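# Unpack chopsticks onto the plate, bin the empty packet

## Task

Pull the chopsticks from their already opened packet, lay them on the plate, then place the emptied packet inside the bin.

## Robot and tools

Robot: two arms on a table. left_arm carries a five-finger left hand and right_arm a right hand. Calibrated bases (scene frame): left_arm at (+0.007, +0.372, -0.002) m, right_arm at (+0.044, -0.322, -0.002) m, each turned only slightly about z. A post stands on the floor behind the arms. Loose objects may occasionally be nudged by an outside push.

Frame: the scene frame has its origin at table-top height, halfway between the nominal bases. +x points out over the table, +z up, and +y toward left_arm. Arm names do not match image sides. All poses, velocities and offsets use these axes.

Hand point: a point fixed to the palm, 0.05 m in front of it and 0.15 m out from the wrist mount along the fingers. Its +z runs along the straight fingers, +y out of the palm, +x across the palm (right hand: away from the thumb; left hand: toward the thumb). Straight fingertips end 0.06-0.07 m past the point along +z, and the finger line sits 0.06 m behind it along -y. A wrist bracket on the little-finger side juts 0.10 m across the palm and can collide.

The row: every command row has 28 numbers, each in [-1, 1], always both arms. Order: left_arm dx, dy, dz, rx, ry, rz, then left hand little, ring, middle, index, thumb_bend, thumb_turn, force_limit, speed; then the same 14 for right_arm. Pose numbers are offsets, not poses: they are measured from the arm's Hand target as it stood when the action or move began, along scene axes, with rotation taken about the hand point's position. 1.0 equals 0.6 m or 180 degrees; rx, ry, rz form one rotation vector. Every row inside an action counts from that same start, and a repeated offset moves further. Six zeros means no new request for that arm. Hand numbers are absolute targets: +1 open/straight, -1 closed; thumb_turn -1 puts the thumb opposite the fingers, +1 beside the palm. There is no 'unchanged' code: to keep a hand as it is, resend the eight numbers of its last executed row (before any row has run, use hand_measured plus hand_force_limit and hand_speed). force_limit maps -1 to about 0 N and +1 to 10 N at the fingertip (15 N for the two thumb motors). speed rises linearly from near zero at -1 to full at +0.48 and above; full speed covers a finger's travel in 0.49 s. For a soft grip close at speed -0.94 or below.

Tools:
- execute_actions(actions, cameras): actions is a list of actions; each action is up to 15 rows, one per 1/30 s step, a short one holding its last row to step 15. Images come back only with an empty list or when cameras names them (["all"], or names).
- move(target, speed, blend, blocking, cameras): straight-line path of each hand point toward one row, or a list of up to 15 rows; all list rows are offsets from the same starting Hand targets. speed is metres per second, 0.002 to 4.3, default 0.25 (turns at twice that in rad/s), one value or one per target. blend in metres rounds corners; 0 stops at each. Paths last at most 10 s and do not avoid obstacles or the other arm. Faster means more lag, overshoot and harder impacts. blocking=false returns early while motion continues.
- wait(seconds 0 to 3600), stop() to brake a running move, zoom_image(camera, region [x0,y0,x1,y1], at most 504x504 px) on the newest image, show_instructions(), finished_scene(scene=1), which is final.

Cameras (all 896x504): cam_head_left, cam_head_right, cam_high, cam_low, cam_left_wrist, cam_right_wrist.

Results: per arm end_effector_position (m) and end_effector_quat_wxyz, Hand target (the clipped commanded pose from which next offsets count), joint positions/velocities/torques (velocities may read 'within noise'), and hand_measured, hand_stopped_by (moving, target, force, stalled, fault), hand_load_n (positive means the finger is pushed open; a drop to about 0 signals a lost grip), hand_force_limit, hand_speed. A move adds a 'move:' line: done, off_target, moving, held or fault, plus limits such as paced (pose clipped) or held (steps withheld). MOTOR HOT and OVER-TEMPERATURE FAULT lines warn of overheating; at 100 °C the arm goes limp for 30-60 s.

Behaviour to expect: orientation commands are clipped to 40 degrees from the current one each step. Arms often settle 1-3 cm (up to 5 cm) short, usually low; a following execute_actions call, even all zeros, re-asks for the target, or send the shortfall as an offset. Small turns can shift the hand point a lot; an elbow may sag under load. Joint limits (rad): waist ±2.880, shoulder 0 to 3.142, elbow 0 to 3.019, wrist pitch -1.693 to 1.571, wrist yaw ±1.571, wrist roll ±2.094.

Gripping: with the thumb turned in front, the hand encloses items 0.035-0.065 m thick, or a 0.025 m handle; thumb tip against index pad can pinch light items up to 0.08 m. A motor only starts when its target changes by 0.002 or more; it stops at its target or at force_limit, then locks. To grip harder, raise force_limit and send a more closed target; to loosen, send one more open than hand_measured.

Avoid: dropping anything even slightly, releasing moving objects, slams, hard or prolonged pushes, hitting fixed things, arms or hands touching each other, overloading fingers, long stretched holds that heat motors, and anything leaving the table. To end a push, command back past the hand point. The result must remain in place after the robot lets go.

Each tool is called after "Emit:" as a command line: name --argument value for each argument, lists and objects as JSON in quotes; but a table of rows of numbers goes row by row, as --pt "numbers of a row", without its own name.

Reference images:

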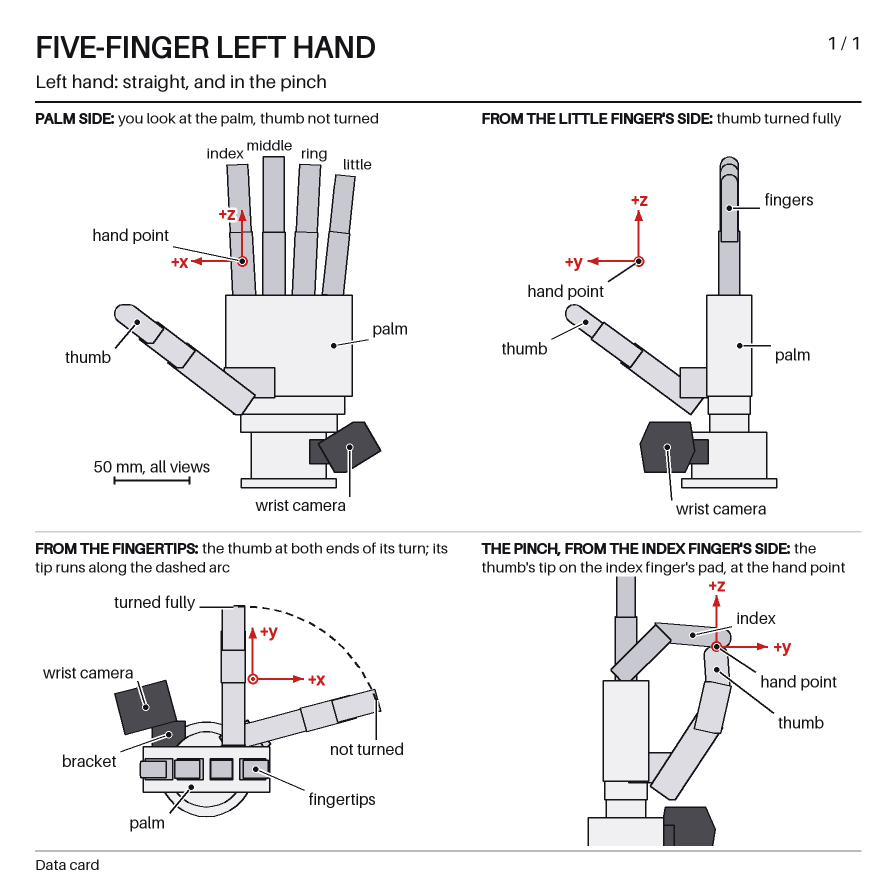

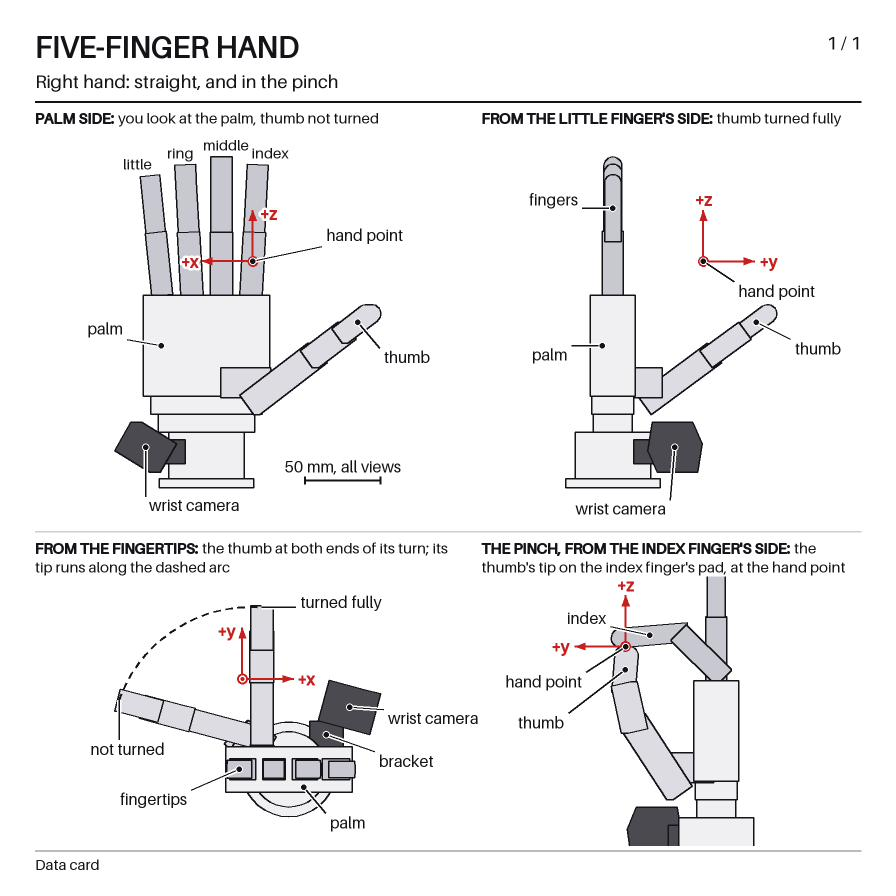

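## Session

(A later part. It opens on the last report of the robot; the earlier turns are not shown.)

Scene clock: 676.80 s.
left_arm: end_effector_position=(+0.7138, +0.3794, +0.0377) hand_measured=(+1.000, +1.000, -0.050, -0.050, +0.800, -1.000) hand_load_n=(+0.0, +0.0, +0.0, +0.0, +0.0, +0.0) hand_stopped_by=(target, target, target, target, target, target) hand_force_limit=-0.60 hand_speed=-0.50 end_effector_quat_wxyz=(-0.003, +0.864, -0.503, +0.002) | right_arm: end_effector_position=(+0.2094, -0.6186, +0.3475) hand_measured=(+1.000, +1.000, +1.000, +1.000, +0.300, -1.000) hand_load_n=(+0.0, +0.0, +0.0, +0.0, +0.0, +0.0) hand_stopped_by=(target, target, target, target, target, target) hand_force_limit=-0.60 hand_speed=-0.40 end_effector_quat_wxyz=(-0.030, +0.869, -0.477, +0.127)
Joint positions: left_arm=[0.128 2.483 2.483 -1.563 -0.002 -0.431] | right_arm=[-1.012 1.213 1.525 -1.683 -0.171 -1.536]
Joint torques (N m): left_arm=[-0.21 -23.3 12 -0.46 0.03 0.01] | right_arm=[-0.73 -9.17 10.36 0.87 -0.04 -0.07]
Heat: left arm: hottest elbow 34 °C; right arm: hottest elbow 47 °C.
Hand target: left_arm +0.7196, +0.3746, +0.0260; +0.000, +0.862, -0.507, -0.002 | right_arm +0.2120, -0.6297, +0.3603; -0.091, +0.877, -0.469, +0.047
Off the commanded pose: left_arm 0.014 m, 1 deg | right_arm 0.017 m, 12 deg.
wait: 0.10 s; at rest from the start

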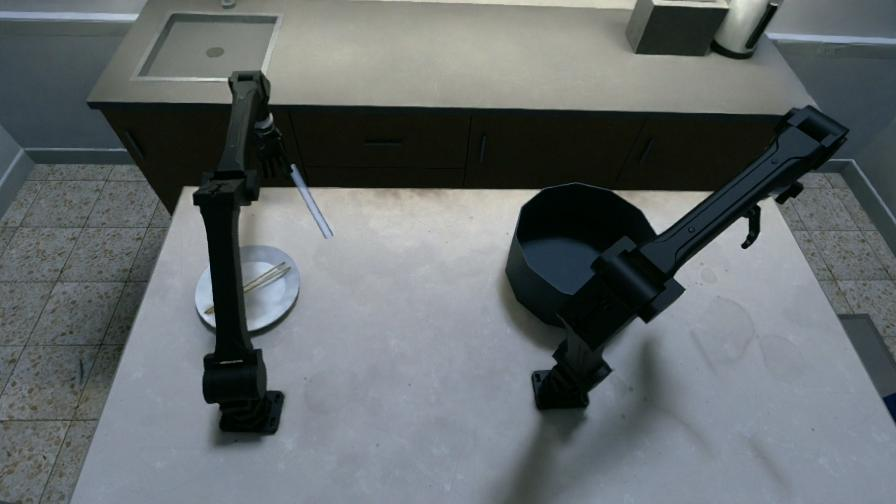

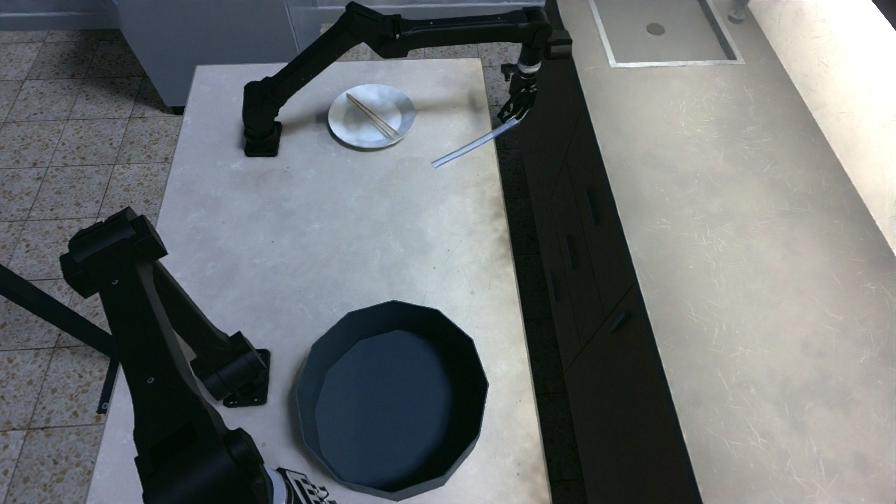

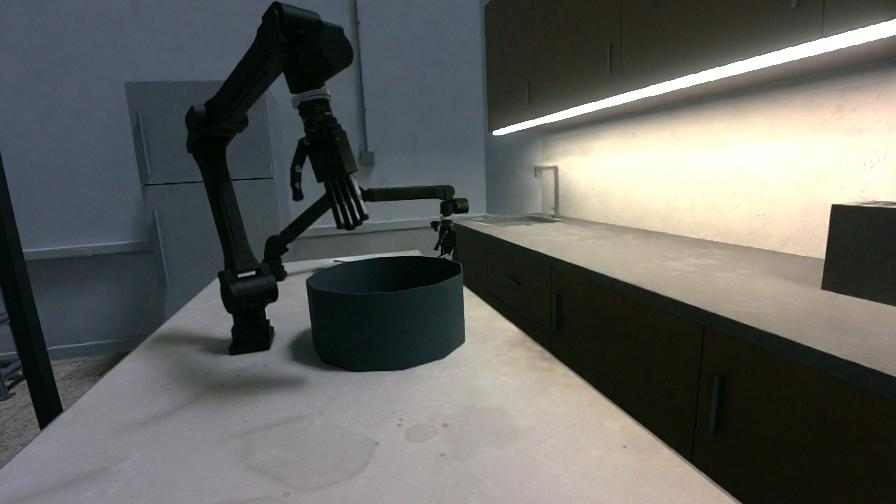

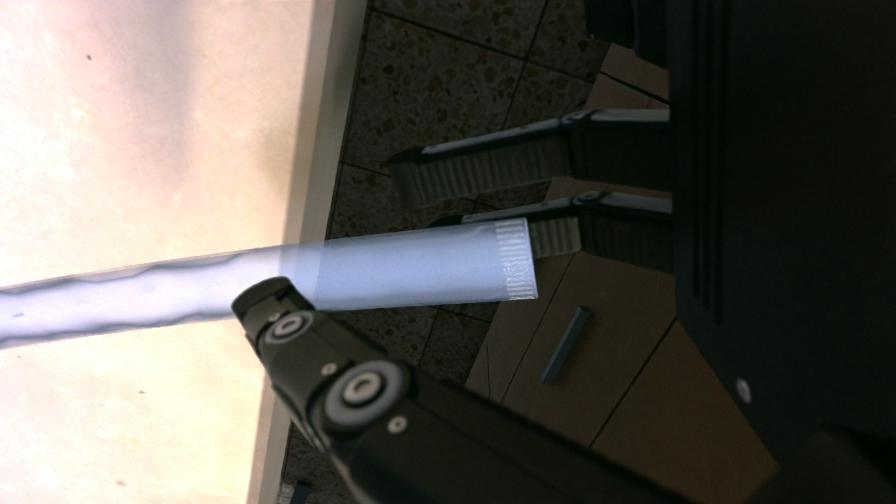

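Emit:
move --pt "0 0 0 0 0 0 1 1 1 1 0.8 -1 -0.6 -0.5 0 0 0 0 0 0 1 1 1 1 0.3 -1 -0.6 -0.4" --pt "0.022 -0.038 0.015 0 0 0 1 1 1 1 0.8 -1 -0.6 -0.5 0 0 0 0 0 0 1 1 1 1 0.3 -1 -0.6 -0.4" --speed 0.06 --cameras '["cam_left_wrist"]'

Scene clock: 680.23 s.
left_arm: end_effector_position=(+0.7276, +0.3523, +0.0471) hand_measured=(+1.000, +1.000, +1.000, +1.000, +0.800, -1.000) hand_load_n=(+0.0, +0.0, +0.0, +0.0, +0.0, +0.0) hand_stopped_by=(target, target, target, target, target, target) hand_force_limit=-0.60 hand_speed=-0.50 end_effector_quat_wxyz=(-0.003, +0.860, -0.511, +0.004) | right_arm: end_effector_position=(+0.2094, -0.6186, +0.3475) hand_measured=(+1.000, +1.000, +1.000, +1.000, +0.300, -1.000) hand_load_n=(+0.0, +0.0, +0.0, +0.0, +0.0, +0.0) hand_stopped_by=(target, target, target, target, target, target) hand_force_limit=-0.60 hand_speed=-0.40 end_effector_quat_wxyz=(-0.030, +0.869, -0.477, +0.127)
Joint positions: left_arm=[0.09 2.572 2.678 -1.667 -0.002 -0.451] | right_arm=[-1.012 1.213 1.525 -1.683 -0.171 -1.536]
Joint torques (N m): left_arm=[0.21 -24 12 -0.43 0.04 -0.11] | right_arm=[-1.03 -8.88 10.32 0.84 0.02 -0.02]
Heat: left arm: hottest elbow 35 °C; right arm: hottest elbow 47 °C.
Hand target: left_arm +0.7328, +0.3518, +0.0351; +0.000, +0.862, -0.507, -0.002 | right_arm +0.2120, -0.6297, +0.3603; -0.091, +0.877, -0.469, +0.047
Off the commanded pose: left_arm 0.013 m, 1 deg | right_arm 0.017 m, 12 deg.
joint sent to its limit (right arm) — joint 4 (wrist pitch), lower limit. The joint targets are off in orientation, not in position.
move: off_target (left_arm)

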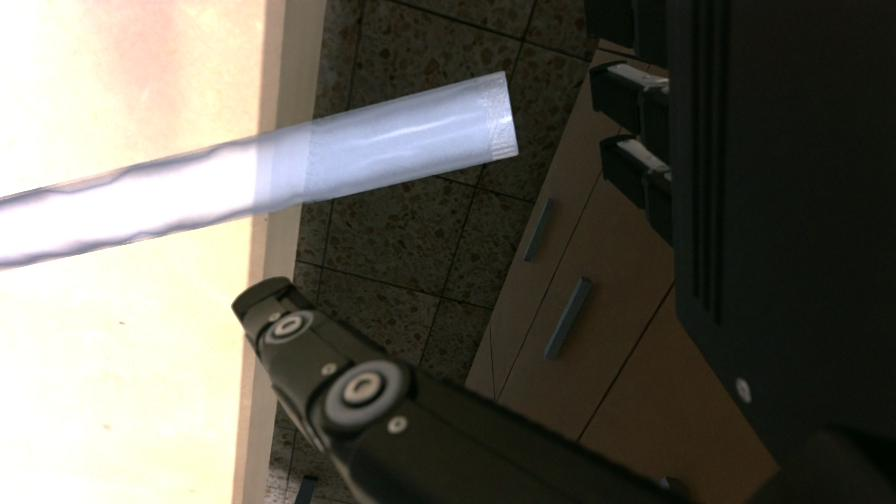

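Emit:
move --target '[-0.011,0.02,0.0,0,0,0,1,1,1,1,0.8,-1,-0.6,-0.5,0,0,0,0,0,0,1,1,1,1,0.3,-1,-0.6,-0.4]' --speed 0.06 --cameras '["cam_left_wrist"]'

Scene clock: 681.67 s.
left_arm: end_effector_position=(+0.7265, +0.3589, +0.0451) hand_measured=(+1.000, +1.000, +1.000, +1.000, +0.800, -1.000) hand_load_n=(+0.0, +0.0, +0.0, +0.0, +0.0, +0.0) hand_stopped_by=(target, target, target, target, target, target) hand_force_limit=-0.60 hand_speed=-0.50 end_effector_quat_wxyz=(-0.002, +0.862, -0.507, +0.001) | right_arm: end_effector_position=(+0.2094, -0.6186, +0.3475) hand_measured=(+1.000, +1.000, +1.000, +1.000, +0.300, -1.000) hand_load_n=(+0.0, +0.0, +0.0, +0.0, +0.0, +0.0) hand_stopped_by=(target, target, target, target, target, target) hand_force_limit=-0.60 hand_speed=-0.40 end_effector_quat_wxyz=(-0.030, +0.869, -0.477, +0.127)
Joint positions: left_arm=[0.099 2.572 2.673 -1.667 -0.002 -0.451] | right_arm=[-1.012 1.213 1.525 -1.683 -0.171 -1.536]
Joint torques (N m): left_arm=[0.97 -26.99 7.65 0.68 0.03 0.05] | right_arm=[0.79 -9.29 10.33 0.59 0 -0.05]
Heat: left arm: hottest elbow 35 °C; right arm: hottest elbow 47 °C.
Hand target: left_arm +0.7263, +0.3638, +0.0352; -0.001, +0.862, -0.507, -0.002 | right_arm +0.2120, -0.6297, +0.3603; -0.091, +0.877, -0.469, +0.047
Off the commanded pose: left_arm 0.011 m, 0 deg | right_arm 0.017 m, 12 deg.
joint sent to its limit (right arm) — joint 4 (wrist pitch), lower limit. The joint targets are off in orientation, not in position.
move: off_target (left_arm)

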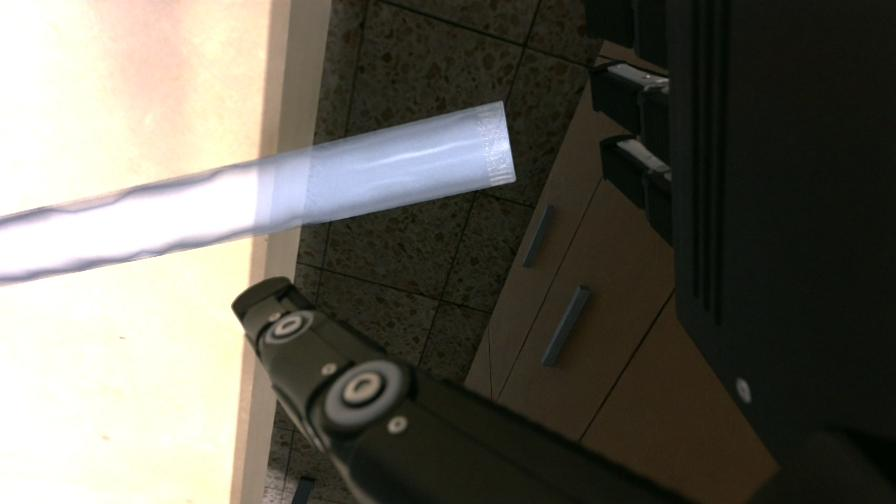

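Emit:
move --target '[0,0,0,0,0,0,1,1,-0.05,-0.05,0.8,-1,-0.6,-0.5,0,0,0,0,0,0,1,1,1,1,0.3,-1,-0.6,-0.4]' --speed 0.06 --cameras '["cam_left_wrist"]'

Emit:
zoom_image --camera "cam_left_wrist" --region '[350, 70, 650, 290]'

Scene clock: 682.97 s.
left_arm: end_effector_position=(+0.7265, +0.3589, +0.0451) hand_measured=(+1.000, +1.000, -0.050, -0.050, +0.800, -1.000) hand_load_n=(+0.0, +0.0, +0.0, +0.0, +0.0, +0.0) hand_stopped_by=(target, target, target, target, target, target) hand_force_limit=-0.60 hand_speed=-0.50 end_effector_quat_wxyz=(-0.002, +0.862, -0.507, +0.001) | right_arm: end_effector_position=(+0.2094, -0.6186, +0.3475) hand_measured=(+1.000, +1.000, +1.000, +1.000, +0.300, -1.000) hand_load_n=(+0.0, +0.0, +0.0, +0.0, +0.0, +0.0) hand_stopped_by=(target, target, target, target, target, target) hand_force_limit=-0.60 hand_speed=-0.40 end_effector_quat_wxyz=(-0.030, +0.869, -0.477, +0.127)
Joint positions: left_arm=[0.099 2.572 2.673 -1.667 -0.002 -0.451] | right_arm=[-1.012 1.213 1.525 -1.683 -0.171 -1.536]
Joint torques (N m): left_arm=[0.67 -26.93 7.66 0.65 0.04 0.06] | right_arm=[-0.62 -10.29 10.4 0.88 0.03 -0.06]
Heat: left arm: hottest elbow 35 °C; right arm: hottest elbow 47 °C.
Hand target: left_arm +0.7263, +0.3638, +0.0352; -0.001, +0.862, -0.507, -0.002 | right_arm +0.2120, -0.6297, +0.3603; -0.091, +0.877, -0.469, +0.047
Off the commanded pose: left_arm 0.011 m, 0 deg | right_arm 0.017 m, 12 deg.
joint sent to its limit (right arm) — joint 4 (wrist pitch), lower limit. The joint targets are off in orientation, not in position.
move: done

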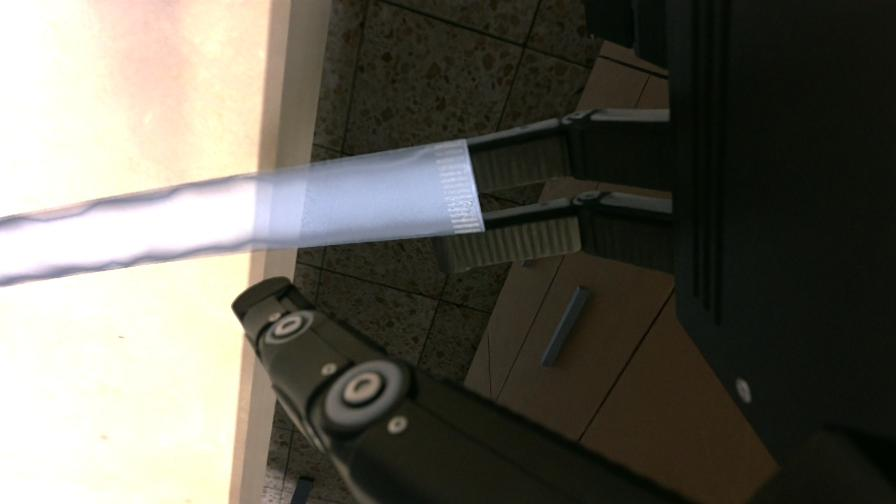

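Scaled by 1.680 from the camera's image (finer frame: 1280x720).

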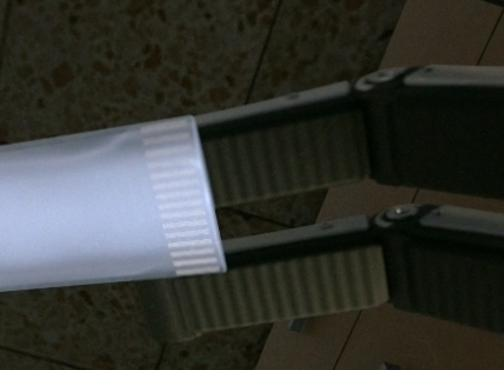

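Emit:
move --pt "0 0 0 0 0 0 1 1 1 1 0.8 -1 -0.6 -0.5 0 0 0 0 0 0 1 1 1 1 0.3 -1 -0.6 -0.4" --pt "-0.02 0.0 0.035 0 0 0 1 1 1 1 0.8 -1 -0.6 -0.5 0 0 0 0 0 0 1 1 1 1 0.3 -1 -0.6 -0.4" --speed 0.06 --cameras '["cam_left_wrist"]'

Scene clock: 686.27 s.
left_arm: end_effector_position=(+0.7136, +0.3581, +0.0570) hand_measured=(+1.000, +1.000, +1.000, +1.000, +0.800, -1.000) hand_load_n=(+0.0, +0.0, +0.0, +0.0, +0.0, +0.0) hand_stopped_by=(target, target, target, target, target, target) hand_force_limit=-0.60 hand_speed=-0.50 end_effector_quat_wxyz=(+0.002, +0.862, -0.507, -0.005) | right_arm: end_effector_position=(+0.2094, -0.6186, +0.3475) hand_measured=(+1.000, +1.000, +1.000, +1.000, +0.300, -1.000) hand_load_n=(+0.0, +0.0, +0.0, +0.0, +0.0, +0.0) hand_stopped_by=(target, target, target, target, target, target) hand_force_limit=-0.60 hand_speed=-0.40 end_effector_quat_wxyz=(-0.030, +0.869, -0.477, +0.127)
Joint positions: left_arm=[0.099 2.508 2.578 -1.651 -0.002 -0.451] | right_arm=[-1.012 1.213 1.525 -1.683 -0.171 -1.536]
Joint torques (N m): left_arm=[0.79 -27.58 7.64 0.66 0.03 0.06] | right_arm=[-0.21 -8.82 10.32 0.9 -0.05 -0.08]
Heat: left arm: hottest elbow 34 °C; right arm: hottest elbow 47 °C.
Hand target: left_arm +0.7143, +0.3638, +0.0561; -0.001, +0.862, -0.507, -0.002 | right_arm +0.2120, -0.6297, +0.3603; -0.091, +0.877, -0.469, +0.047
Off the commanded pose: left_arm 0.006 m, 0 deg | right_arm 0.017 m, 12 deg.
joint sent to its limit (right arm) — joint 4 (wrist pitch), lower limit. The joint targets are off in orientation, not in position.
move: done

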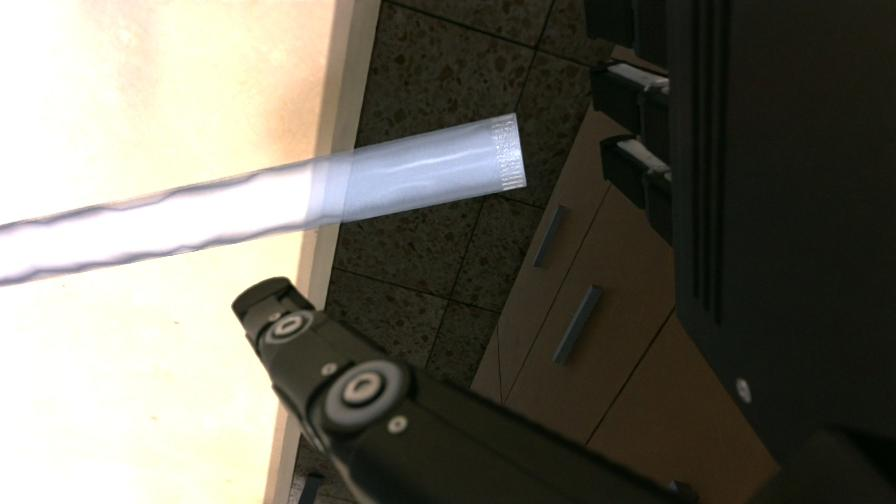

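Emit:
move --target '[0,0,0,0,0,0,1,1,-0.05,-0.05,0.8,-1,-0.6,-0.5,0,0,0,0,0,0,1,1,1,1,0.3,-1,-0.6,-0.4]' --speed 0.06 --cameras '["cam_left_wrist"]'

Emit:
zoom_image --camera "cam_left_wrist" --region '[350, 70, 650, 290]'

Scene clock: 687.97 s.
left_arm: end_effector_position=(+0.7137, +0.3581, +0.0569) hand_measured=(+1.000, +1.000, -0.050, -0.050, +0.800, -1.000) hand_load_n=(+0.5, +0.0, +0.0, +0.0, +0.0, +0.0) hand_stopped_by=(target, target, target, target, target, target) hand_force_limit=-0.60 hand_speed=-0.50 end_effector_quat_wxyz=(+0.002, +0.862, -0.507, -0.004) | right_arm: end_effector_position=(+0.2094, -0.6186, +0.3475) hand_measured=(+1.000, +1.000, +1.000, +1.000, +0.300, -1.000) hand_load_n=(+0.0, +0.0, +0.0, +0.0, +0.0, +0.0) hand_stopped_by=(target, target, target, target, target, target) hand_force_limit=-0.60 hand_speed=-0.40 end_effector_quat_wxyz=(-0.030, +0.869, -0.477, +0.127)
Joint positions: left_arm=[0.099 2.508 2.578 -1.651 -0.002 -0.451] | right_arm=[-1.012 1.213 1.525 -1.683 -0.171 -1.536]
Joint torques (N m): left_arm=[0.85 -27.58 7.61 0.64 0.03 0.06] | right_arm=[0.5 -9.47 10.28 0.92 -0.04 -0.06]
Heat: left arm: hottest elbow 34 °C; right arm: hottest elbow 47 °C.
Hand target: left_arm +0.7142, +0.3638, +0.0561; -0.001, +0.862, -0.507, -0.002 | right_arm +0.2120, -0.6297, +0.3603; -0.091, +0.877, -0.469, +0.047
Off the commanded pose: left_arm 0.006 m, 0 deg | right_arm 0.017 m, 12 deg.
joint sent to its limit (right arm) — joint 4 (wrist pitch), lower limit. The joint targets are off in orientation, not in position.
move: done

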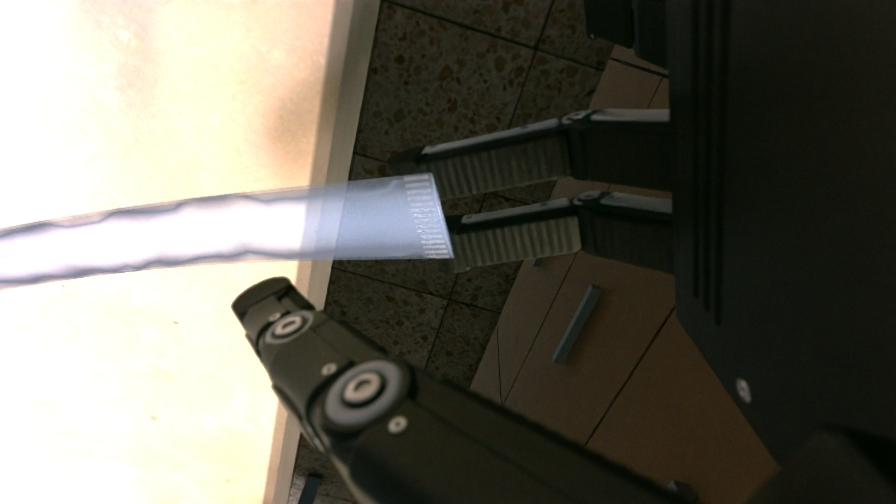

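Scaled by 1.680 from the camera's image (finer frame: 1280x720).

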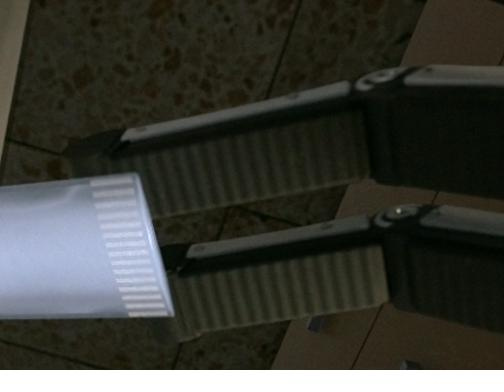

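Emit:
move --pt "0 0 0 0 0 0 1 1 1 1 0.8 -1 -0.6 -0.5 0 0 0 0 0 0 1 1 1 1 0.3 -1 -0.6 -0.4" --pt "0 0 0 0 0 0 1 1 1 1 1 1 -0.6 -0.2 0 0 0 0 0 0 1 1 1 1 0.3 -1 -0.6 -0.4" --pt "0 0 -0.03 0 0 0 1 1 1 1 1 1 -0.6 -0.2 0 0 0 0 0 0 1 1 1 1 0.3 -1 -0.6 -0.4" --speed 0.06 --cameras '["cam_left_wrist"]'

Scene clock: 692.83 s.
left_arm: end_effector_position=(+0.7136, +0.3581, +0.0364) hand_measured=(+1.000, +1.000, +1.000, +1.000, +1.000, +1.000) hand_load_n=(+0.0, +0.0, +0.0, +0.0, +0.0, +0.0) hand_stopped_by=(target, target, target, target, target, target) hand_force_limit=-0.60 hand_speed=-0.20 end_effector_quat_wxyz=(+0.003, +0.862, -0.507, -0.006) | right_arm: end_effector_position=(+0.2094, -0.6186, +0.3475) hand_measured=(+1.000, +1.000, +1.000, +1.000, +0.300, -1.000) hand_load_n=(+0.0, +0.0, +0.0, +0.0, +0.0, +0.0) hand_stopped_by=(target, target, target, target, target, target) hand_force_limit=-0.60 hand_speed=-0.40 end_effector_quat_wxyz=(-0.030, +0.869, -0.477, +0.127)
Joint positions: left_arm=[0.099 2.508 2.524 -1.6 -0.002 -0.451] | right_arm=[-1.012 1.213 1.525 -1.683 -0.171 -1.536]
Joint torques (N m): left_arm=[0.85 -27.93 7.56 0.65 0.04 0.07] | right_arm=[-0.44 -9.41 10.37 0.9 -0.03 -0.03]
Heat: left arm: hottest elbow 34 °C; right arm: hottest elbow 47 °C.
Hand target: left_arm +0.7142, +0.3637, +0.0380; +0.000, +0.862, -0.507, -0.002 | right_arm +0.2120, -0.6297, +0.3603; -0.091, +0.877, -0.469, +0.047
Off the commanded pose: left_arm 0.006 m, 1 deg | right_arm 0.017 m, 12 deg.
joint sent to its limit (right arm) — joint 4 (wrist pitch), lower limit. The joint targets are off in orientation, not in position.
move: done

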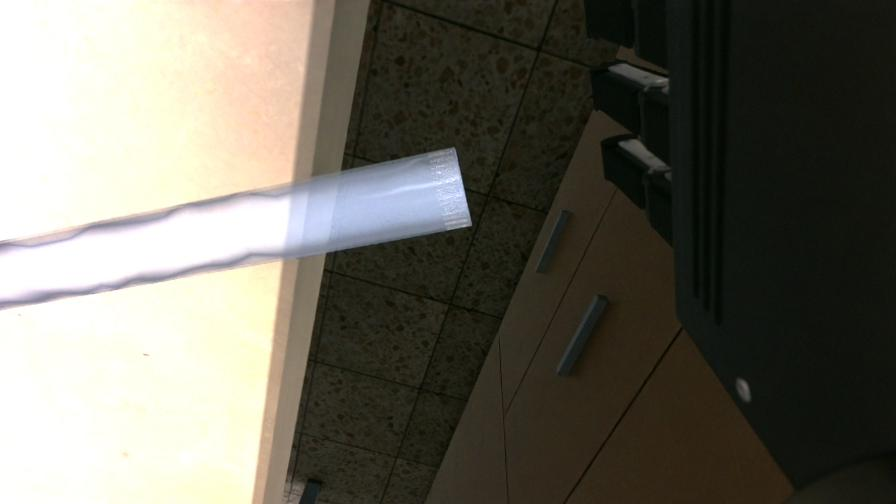

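Emit:
move --target '[-0.012,-0.01,-0.055,0,0,0,1,1,1,1,1,1,-0.6,-0.2,0,0,0,0,0,0,1,1,1,1,0.3,-1,-0.6,-0.4]' --speed 0.06 --cameras '["cam_left_wrist"]'

Scene clock: 695.03 s.
left_arm: end_effector_position=(+0.7055, +0.3577, +0.0008) hand_measured=(+1.000, +1.000, +1.000, +1.000, +1.000, +1.000) hand_load_n=(+0.0, +0.0, +0.0, +0.0, +0.0, +0.0) hand_stopped_by=(target, target, target, target, target, target) hand_force_limit=-0.60 hand_speed=-0.20 end_effector_quat_wxyz=(+0.004, +0.862, -0.507, -0.008) | right_arm: end_effector_position=(+0.2094, -0.6186, +0.3475) hand_measured=(+1.000, +1.000, +1.000, +1.000, +0.300, -1.000) hand_load_n=(+0.0, +0.0, +0.0, +0.0, +0.0, +0.0) hand_stopped_by=(target, target, target, target, target, target) hand_force_limit=-0.60 hand_speed=-0.40 end_effector_quat_wxyz=(-0.030, +0.869, -0.477, +0.127)
Joint positions: left_arm=[0.099 2.48 2.377 -1.485 -0.002 -0.451] | right_arm=[-1.012 1.213 1.525 -1.683 -0.171 -1.536]
Joint torques (N m): left_arm=[0.32 -27.87 7.61 0.62 0.04 -0.01] | right_arm=[-0.21 -10.17 10.45 0.75 -0.06 -0.02]
Heat: left arm: hottest elbow 34 °C; right arm: hottest elbow 47 °C.
Hand target: left_arm +0.7070, +0.3578, +0.0050; +0.000, +0.862, -0.507, -0.002 | right_arm +0.2120, -0.6297, +0.3603; -0.091, +0.877, -0.469, +0.047
Off the commanded pose: left_arm 0.004 m, 1 deg | right_arm 0.017 m, 12 deg.
joint sent to its limit (right arm) — joint 4 (wrist pitch), lower limit. The joint targets are off in orientation, not in position.
move: done

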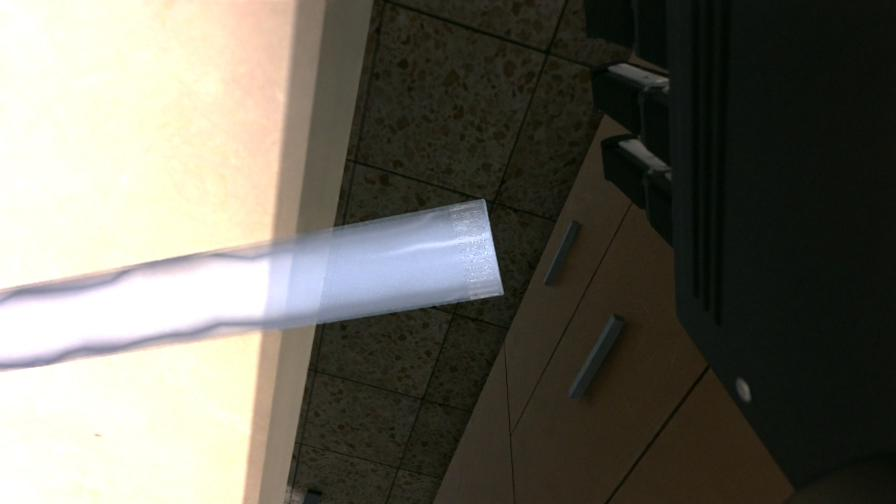

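Emit:
move --target '[0,0,0,0,0,0,1,1,-0.05,-0.05,1,1,-0.6,-0.3,0,0,0,0,0,0,1,1,1,1,0.3,-1,-0.6,-0.4]' --speed 0.06 --cameras '["cam_left_wrist"]'

Scene clock: 696.20 s.
left_arm: end_effector_position=(+0.7056, +0.3577, +0.0008) hand_measured=(+1.000, +1.000, -0.050, -0.050, +1.000, +1.000) hand_load_n=(+0.0, +0.0, +0.0, +0.0, +0.0, +0.0) hand_stopped_by=(target, target, target, target, target, target) hand_force_limit=-0.60 hand_speed=-0.30 end_effector_quat_wxyz=(+0.004, +0.862, -0.507, -0.008) | right_arm: end_effector_position=(+0.2094, -0.6186, +0.3475) hand_measured=(+1.000, +1.000, +1.000, +1.000, +0.300, -1.000) hand_load_n=(+0.0, +0.0, +0.0, +0.0, +0.0, +0.0) hand_stopped_by=(target, target, target, target, target, target) hand_force_limit=-0.60 hand_speed=-0.40 end_effector_quat_wxyz=(-0.030, +0.869, -0.477, +0.127)
Joint positions: left_arm=[0.099 2.48 2.377 -1.485 -0.002 -0.451] | right_arm=[-1.012 1.213 1.525 -1.683 -0.171 -1.536]
Joint torques (N m): left_arm=[0.32 -27.99 7.62 0.62 0.05 0] | right_arm=[0.26 -9.58 10.48 0.87 -0.07 -0.08]
Heat: left arm: hottest shoulder 34 °C; right arm: hottest elbow 47 °C.
Hand target: left_arm +0.7070, +0.3577, +0.0050; +0.000, +0.862, -0.507, -0.002 | right_arm +0.2120, -0.6297, +0.3603; -0.091, +0.877, -0.469, +0.047
Off the commanded pose: left_arm 0.004 m, 1 deg | right_arm 0.017 m, 12 deg.
joint sent to its limit (right arm) — joint 4 (wrist pitch), lower limit. The joint targets are off in orientation, not in position.
move: done

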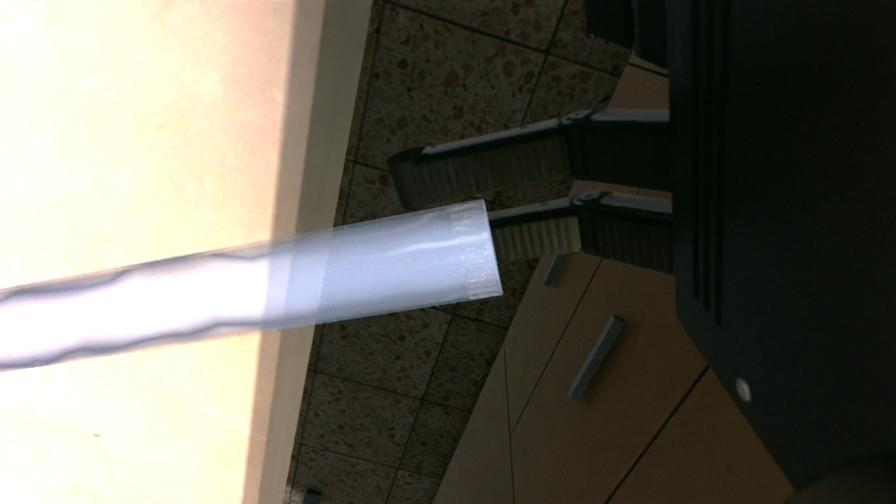

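Emit:
move --target '[-0.011,-0.013,0.0,0,0,0,1,1,-0.05,-0.05,1,1,-0.6,-0.3,0,0,0,0,0,0,1,1,1,1,0.3,-1,-0.6,-0.4]' --speed 0.06 --cameras '["cam_left_wrist"]'

Scene clock: 697.33 s.
left_arm: end_effector_position=(+0.6987, +0.3554, +0.0002) hand_measured=(+1.000, +1.000, -0.050, -0.050, +1.000, +1.000) hand_load_n=(+0.0, +0.0, +0.0, +0.0, +0.0, +0.0) hand_stopped_by=(target, target, target, target, target, target) hand_force_limit=-0.60 hand_speed=-0.30 end_effector_quat_wxyz=(+0.004, +0.861, -0.508, -0.008) | right_arm: end_effector_position=(+0.2094, -0.6186, +0.3475) hand_measured=(+1.000, +1.000, +1.000, +1.000, +0.300, -1.000) hand_load_n=(+0.0, +0.0, +0.0, +0.0, +0.0, +0.0) hand_stopped_by=(target, target, target, target, target, target) hand_force_limit=-0.60 hand_speed=-0.40 end_effector_quat_wxyz=(-0.030, +0.869, -0.477, +0.127)
Joint positions: left_arm=[0.097 2.451 2.32 -1.459 -0.002 -0.451] | right_arm=[-1.012 1.213 1.525 -1.683 -0.171 -1.536]
Joint torques (N m): left_arm=[-0.32 -27.87 7.51 0.69 0.06 -0.1] | right_arm=[0.26 -9.11 10.26 0.72 0.03 -0.02]
Heat: left arm: hottest shoulder 34 °C; right arm: hottest elbow 47 °C.
Hand target: left_arm +0.7004, +0.3501, +0.0052; +0.000, +0.862, -0.507, -0.002 | right_arm +0.2120, -0.6297, +0.3603; -0.091, +0.877, -0.469, +0.047
Off the commanded pose: left_arm 0.007 m, 1 deg | right_arm 0.017 m, 12 deg.
joint sent to its limit (right arm) — joint 4 (wrist pitch), lower limit. The joint targets are off in orientation, not in position.
move: done

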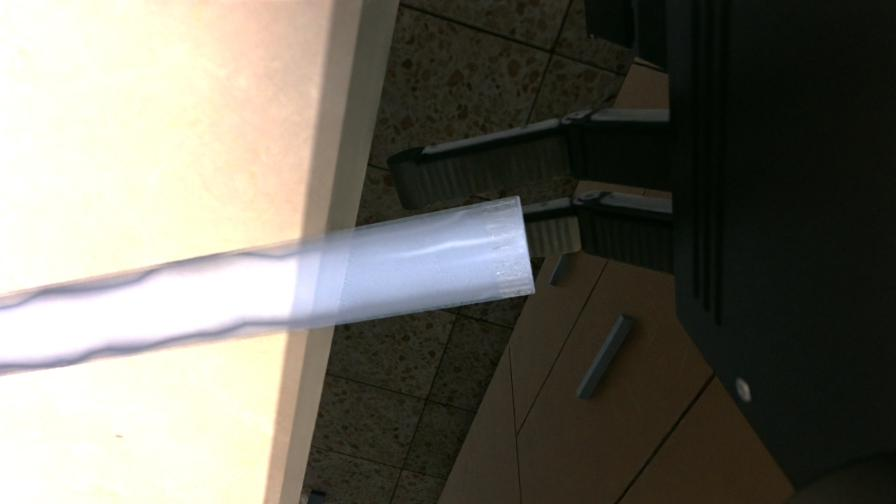

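Emit:
move --target '[0.005,-0.008,0.03,0,0,0,1,1,-0.05,-0.05,1,1,-0.6,-0.3,0,0,0,0,0,0,1,1,1,1,0.3,-1,-0.6,-0.4]' --speed 0.06 --cameras '["cam_left_wrist"]'

Scene clock: 698.37 s.
left_arm: end_effector_position=(+0.6938, +0.3502, +0.0008) hand_measured=(+1.000, +1.000, -0.050, -0.050, +1.000, +1.000) hand_load_n=(+0.0, +0.0, +0.0, +0.0, +0.0, +0.0) hand_stopped_by=(target, target, target, target, target, target) hand_force_limit=-0.60 hand_speed=-0.30 end_effector_quat_wxyz=(+0.010, +0.861, -0.508, -0.016) | right_arm: end_effector_position=(+0.2094, -0.6186, +0.3475) hand_measured=(+1.000, +1.000, +1.000, +1.000, +0.300, -1.000) hand_load_n=(+0.0, +0.0, +0.0, +0.5, +0.0, +0.0) hand_stopped_by=(target, target, target, target, target, target) hand_force_limit=-0.60 hand_speed=-0.40 end_effector_quat_wxyz=(-0.030, +0.869, -0.477, +0.127)
Joint positions: left_arm=[0.09 2.451 2.319 -1.477 -0.002 -0.457] | right_arm=[-1.012 1.213 1.525 -1.683 -0.171 -1.536]
Joint torques (N m): left_arm=[0.03 -27.75 10.81 -0.55 0.07 -0.1] | right_arm=[0.38 -9.05 10.33 0.64 -0.04 -0.09]
Heat: left arm: hottest shoulder 34 °C; right arm: hottest elbow 47 °C.
Hand target: left_arm +0.7035, +0.3451, +0.0231; -0.001, +0.862, -0.507, -0.002 | right_arm +0.2120, -0.6297, +0.3603; -0.091, +0.877, -0.469, +0.047
Off the commanded pose: left_arm 0.025 m, 2 deg | right_arm 0.017 m, 12 deg.
joint sent to its limit (right arm) — joint 4 (wrist pitch), lower limit. The joint targets are off in orientation, not in position.
move: off_target (left_arm)

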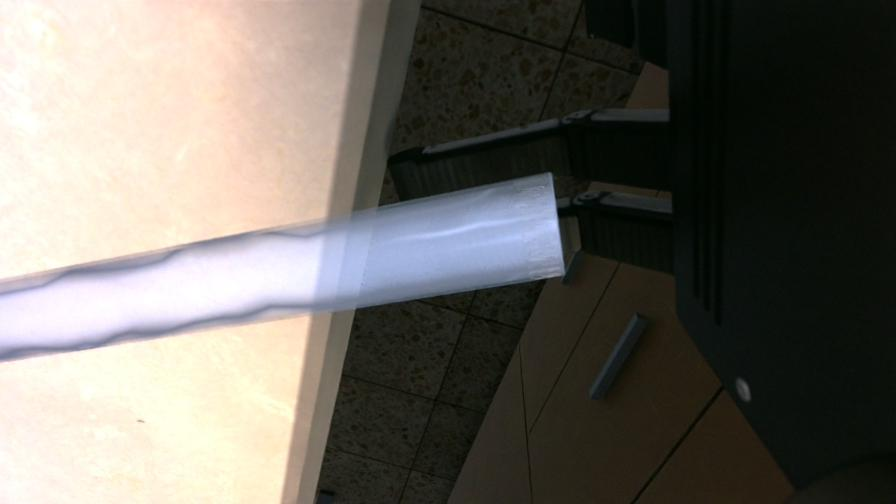

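Emit:
move --target '[0.003,0.01,0.0,0,0,0,1,1,-0.05,-0.05,1,1,-0.6,-0.3,0,0,0,0,0,0,1,1,1,1,0.3,-1,-0.6,-0.4]' --speed 0.06 --cameras '["cam_left_wrist"]'

Scene clock: 699.13 s.
left_arm: end_effector_position=(+0.6920, +0.3496, +0.0012) hand_measured=(+1.000, +1.000, -0.050, -0.050, +1.000, +1.000) hand_load_n=(+0.0, +0.0, +0.0, +0.5, +0.0, +0.0) hand_stopped_by=(target, target, target, target, target, target) hand_force_limit=-0.60 hand_speed=-0.30 end_effector_quat_wxyz=(+0.012, +0.861, -0.508, -0.019) | right_arm: end_effector_position=(+0.2094, -0.6186, +0.3475) hand_measured=(+1.000, +1.000, +1.000, +1.000, +0.300, -1.000) hand_load_n=(-0.5, +0.0, +0.0, +0.0, +0.0, +0.0) hand_stopped_by=(target, target, target, target, target, target) hand_force_limit=-0.60 hand_speed=-0.40 end_effector_quat_wxyz=(-0.030, +0.869, -0.477, +0.127)
Joint positions: left_arm=[0.089 2.451 2.319 -1.484 -0.002 -0.457] | right_arm=[-1.012 1.213 1.525 -1.683 -0.171 -1.536]
Joint torques (N m): left_arm=[0.44 -27.11 11.82 -0.57 0.06 -0.03] | right_arm=[-0.09 -9.23 10.24 0.99 0.03 -0.06]
Heat: left arm: hottest shoulder 34 °C; right arm: hottest elbow 47 °C.
Hand target: left_arm +0.7052, +0.3511, +0.0231; +0.000, +0.862, -0.507, -0.002 | right_arm +0.2120, -0.6297, +0.3603; -0.091, +0.877, -0.469, +0.047
Off the commanded pose: left_arm 0.026 m, 2 deg | right_arm 0.017 m, 12 deg.
joint sent to its limit (right arm) — joint 4 (wrist pitch), lower limit. The joint targets are off in orientation, not in position.
move: off_target (left_arm)

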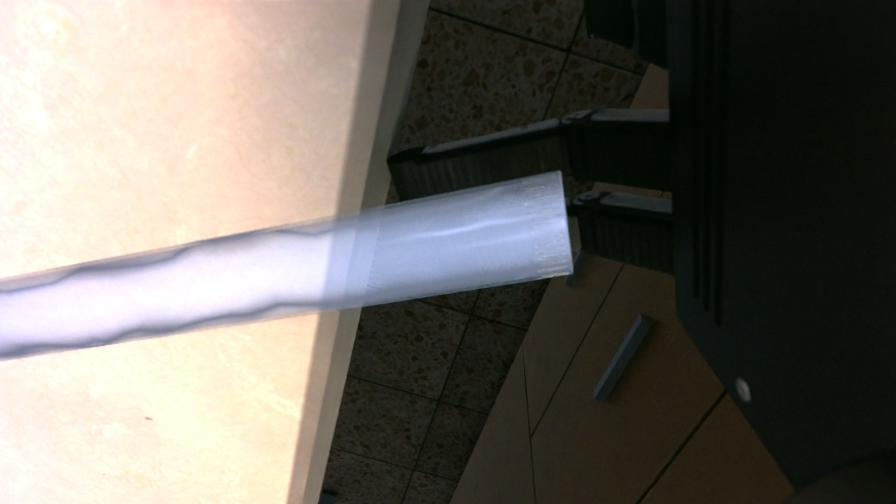

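Emit:
move --target '[0.02,0.005,0.015,0,0,0,1,1,-0.05,-0.05,1,1,-0.6,-0.3,0,0,0,0,0,0,1,1,1,1,0.3,-1,-0.6,-0.4]' --speed 0.06 --cameras '["cam_left_wrist"]'

Scene clock: 700.57 s.
left_arm: end_effector_position=(+0.7100, +0.3504, +0.0408) hand_measured=(+1.000, +1.000, -0.050, -0.050, +1.000, +1.000) hand_load_n=(+0.0, +0.0, +0.0, +0.0, +0.0, +0.0) hand_stopped_by=(target, target, target, target, target, target) hand_force_limit=-0.60 hand_speed=-0.30 end_effector_quat_wxyz=(-0.001, +0.861, -0.509, +0.000) | right_arm: end_effector_position=(+0.2094, -0.6186, +0.3475) hand_measured=(+1.000, +1.000, +1.000, +1.000, +0.300, -1.000) hand_load_n=(+0.0, +0.0, +0.0, +0.0, +0.0, +0.0) hand_stopped_by=(target, target, target, target, target, target) hand_force_limit=-0.60 hand_speed=-0.40 end_effector_quat_wxyz=(-0.030, +0.869, -0.477, +0.127)
Joint positions: left_arm=[0.089 2.465 2.455 -1.56 -0.002 -0.457] | right_arm=[-1.012 1.213 1.525 -1.683 -0.171 -1.536]
Joint torques (N m): left_arm=[0.62 -23.41 12.27 -0.49 0.05 0] | right_arm=[-0.15 -8.76 10.24 0.77 -0.02 -0.1]
Heat: left arm: hottest shoulder 34 °C; right arm: hottest elbow 47 °C.
Hand target: left_arm +0.7172, +0.3541, +0.0321; +0.000, +0.862, -0.507, -0.002 | right_arm +0.2120, -0.6297, +0.3603; -0.091, +0.877, -0.469, +0.047
Off the commanded pose: left_arm 0.012 m, 0 deg | right_arm 0.017 m, 12 deg.
joint sent to its limit (right arm) — joint 4 (wrist pitch), lower limit. The joint targets are off in orientation, not in position.
move: off_target (left_arm)

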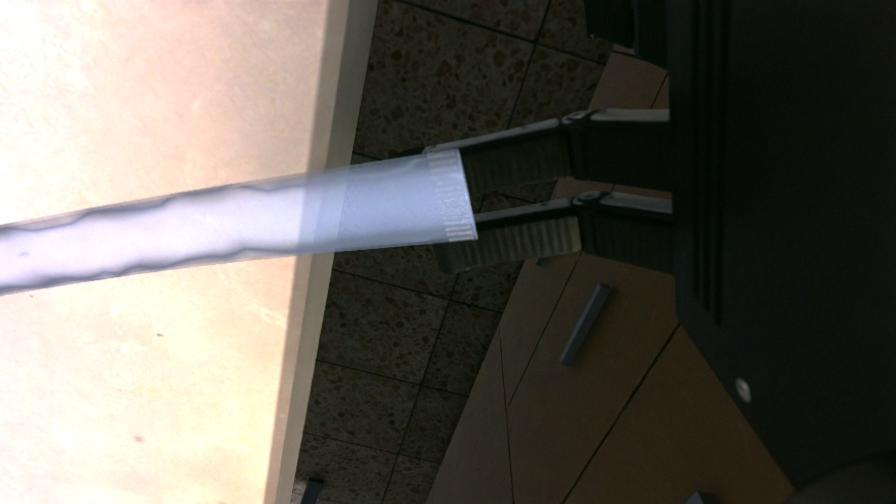

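Emit:
move --pt "0 0 -0.06 0 0 0 1 1 -0.05 -0.05 1 1 -0.6 -0.3 0 0 0 0 0 0 1 1 1 1 0.3 -1 -0.6 -0.4" --pt "-0.024 -0.004 -0.06 0 0 0 1 1 -0.05 -0.05 1 1 -0.6 -0.3 0 0 0 0 0 0 1 1 1 1 0.3 -1 -0.6 -0.4" --speed 0.06 --cameras '["cam_left_wrist"]'

Scene clock: 703.17 s.
left_arm: end_effector_position=(+0.7011, +0.3500, -0.0088) hand_measured=(+1.000, +1.000, -0.050, -0.050, +1.000, +1.000) hand_load_n=(+0.0, +0.0, +0.0, +0.0, +0.0, +0.0) hand_stopped_by=(target, target, target, target, target, target) hand_force_limit=-0.60 hand_speed=-0.30 end_effector_quat_wxyz=(+0.005, +0.861, -0.509, -0.008) | right_arm: end_effector_position=(+0.2094, -0.6186, +0.3475) hand_measured=(+1.000, +1.000, +1.000, +1.000, +0.300, -1.000) hand_load_n=(+0.0, +0.0, +0.0, +0.0, +0.0, +0.0) hand_stopped_by=(target, target, target, target, target, target) hand_force_limit=-0.60 hand_speed=-0.40 end_effector_quat_wxyz=(-0.030, +0.869, -0.477, +0.127)
Joint positions: left_arm=[0.089 2.466 2.324 -1.448 -0.002 -0.457] | right_arm=[-1.012 1.213 1.525 -1.683 -0.171 -1.536]
Joint torques (N m): left_arm=[0.56 -27.63 7.57 0.64 0.04 -0.02] | right_arm=[-0.56 -8.35 10.26 1.09 -0.02 -0.08]
Heat: left arm: hottest shoulder 34 °C; right arm: hottest elbow 47 °C.
Hand target: left_arm +0.7028, +0.3517, -0.0040; +0.000, +0.862, -0.507, -0.002 | right_arm +0.2120, -0.6297, +0.3603; -0.091, +0.877, -0.469, +0.047
Off the commanded pose: left_arm 0.006 m, 1 deg | right_arm 0.017 m, 12 deg.
joint sent to its limit (right arm) — joint 4 (wrist pitch), lower limit. The joint targets are off in orientation, not in position.
move: done

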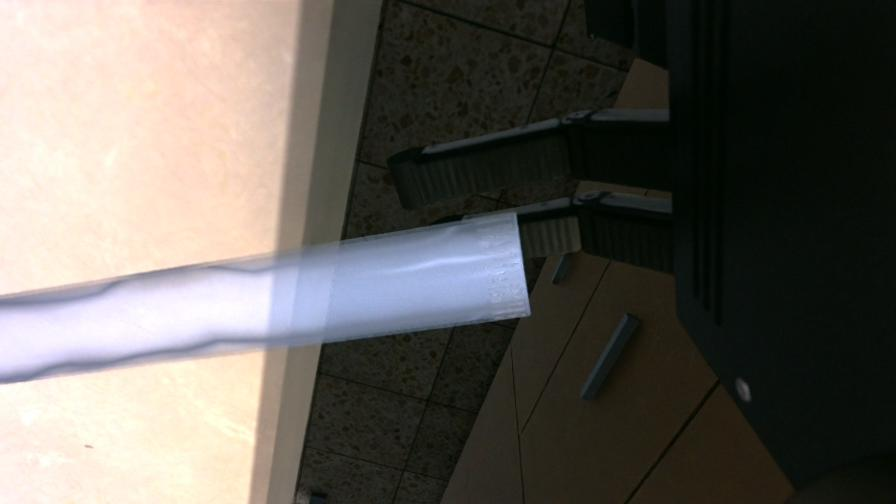

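Emit:
move --target '[0.002,-0.005,0.033,0,0,0,1,1,-0.05,-0.05,1,1,-0.6,-0.3,0,0,0,0,0,0,1,1,1,1,0.3,-1,-0.6,-0.4]' --speed 0.04 --cameras '["cam_left_wrist"]'

Scene clock: 704.40 s.
left_arm: end_effector_position=(+0.6976, +0.3498, -0.0030) hand_measured=(+1.000, +1.000, -0.050, -0.050, +1.000, +1.000) hand_load_n=(+0.0, +0.0, +0.0, +0.0, +0.0, +0.0) hand_stopped_by=(target, target, target, target, target, target) hand_force_limit=-0.60 hand_speed=-0.30 end_effector_quat_wxyz=(+0.007, +0.861, -0.509, -0.012) | right_arm: end_effector_position=(+0.2094, -0.6186, +0.3475) hand_measured=(+1.000, +1.000, +1.000, +1.000, +0.300, -1.000) hand_load_n=(+0.0, +0.0, +0.0, +0.0, +0.0, +0.0) hand_stopped_by=(target, target, target, target, target, target) hand_force_limit=-0.60 hand_speed=-0.40 end_effector_quat_wxyz=(-0.030, +0.869, -0.477, +0.127)
Joint positions: left_arm=[0.089 2.458 2.324 -1.465 -0.002 -0.457] | right_arm=[-1.012 1.213 1.525 -1.683 -0.171 -1.536]
Joint torques (N m): left_arm=[0.21 -27.81 10.22 -0.49 0.05 -0.06] | right_arm=[-0.09 -9.64 10.29 0.76 -0.05 -0.07]
Heat: left arm: hottest shoulder 34 °C; right arm: hottest elbow 47 °C.
Hand target: left_arm +0.7040, +0.3487, +0.0160; +0.000, +0.862, -0.507, -0.002 | right_arm +0.2120, -0.6297, +0.3603; -0.091, +0.877, -0.469, +0.047
Off the commanded pose: left_arm 0.020 m, 1 deg | right_arm 0.017 m, 12 deg.
joint sent to its limit (right arm) — joint 4 (wrist pitch), lower limit. The joint targets are off in orientation, not in position.
move: off_target (left_arm)

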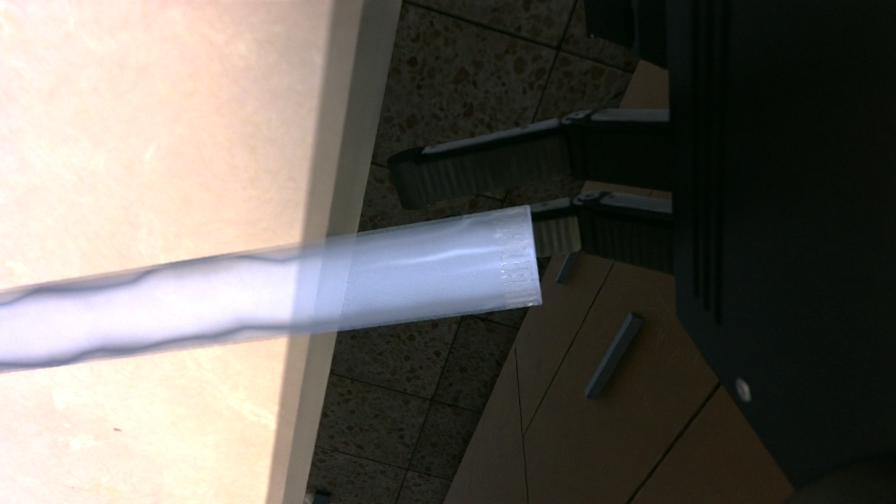

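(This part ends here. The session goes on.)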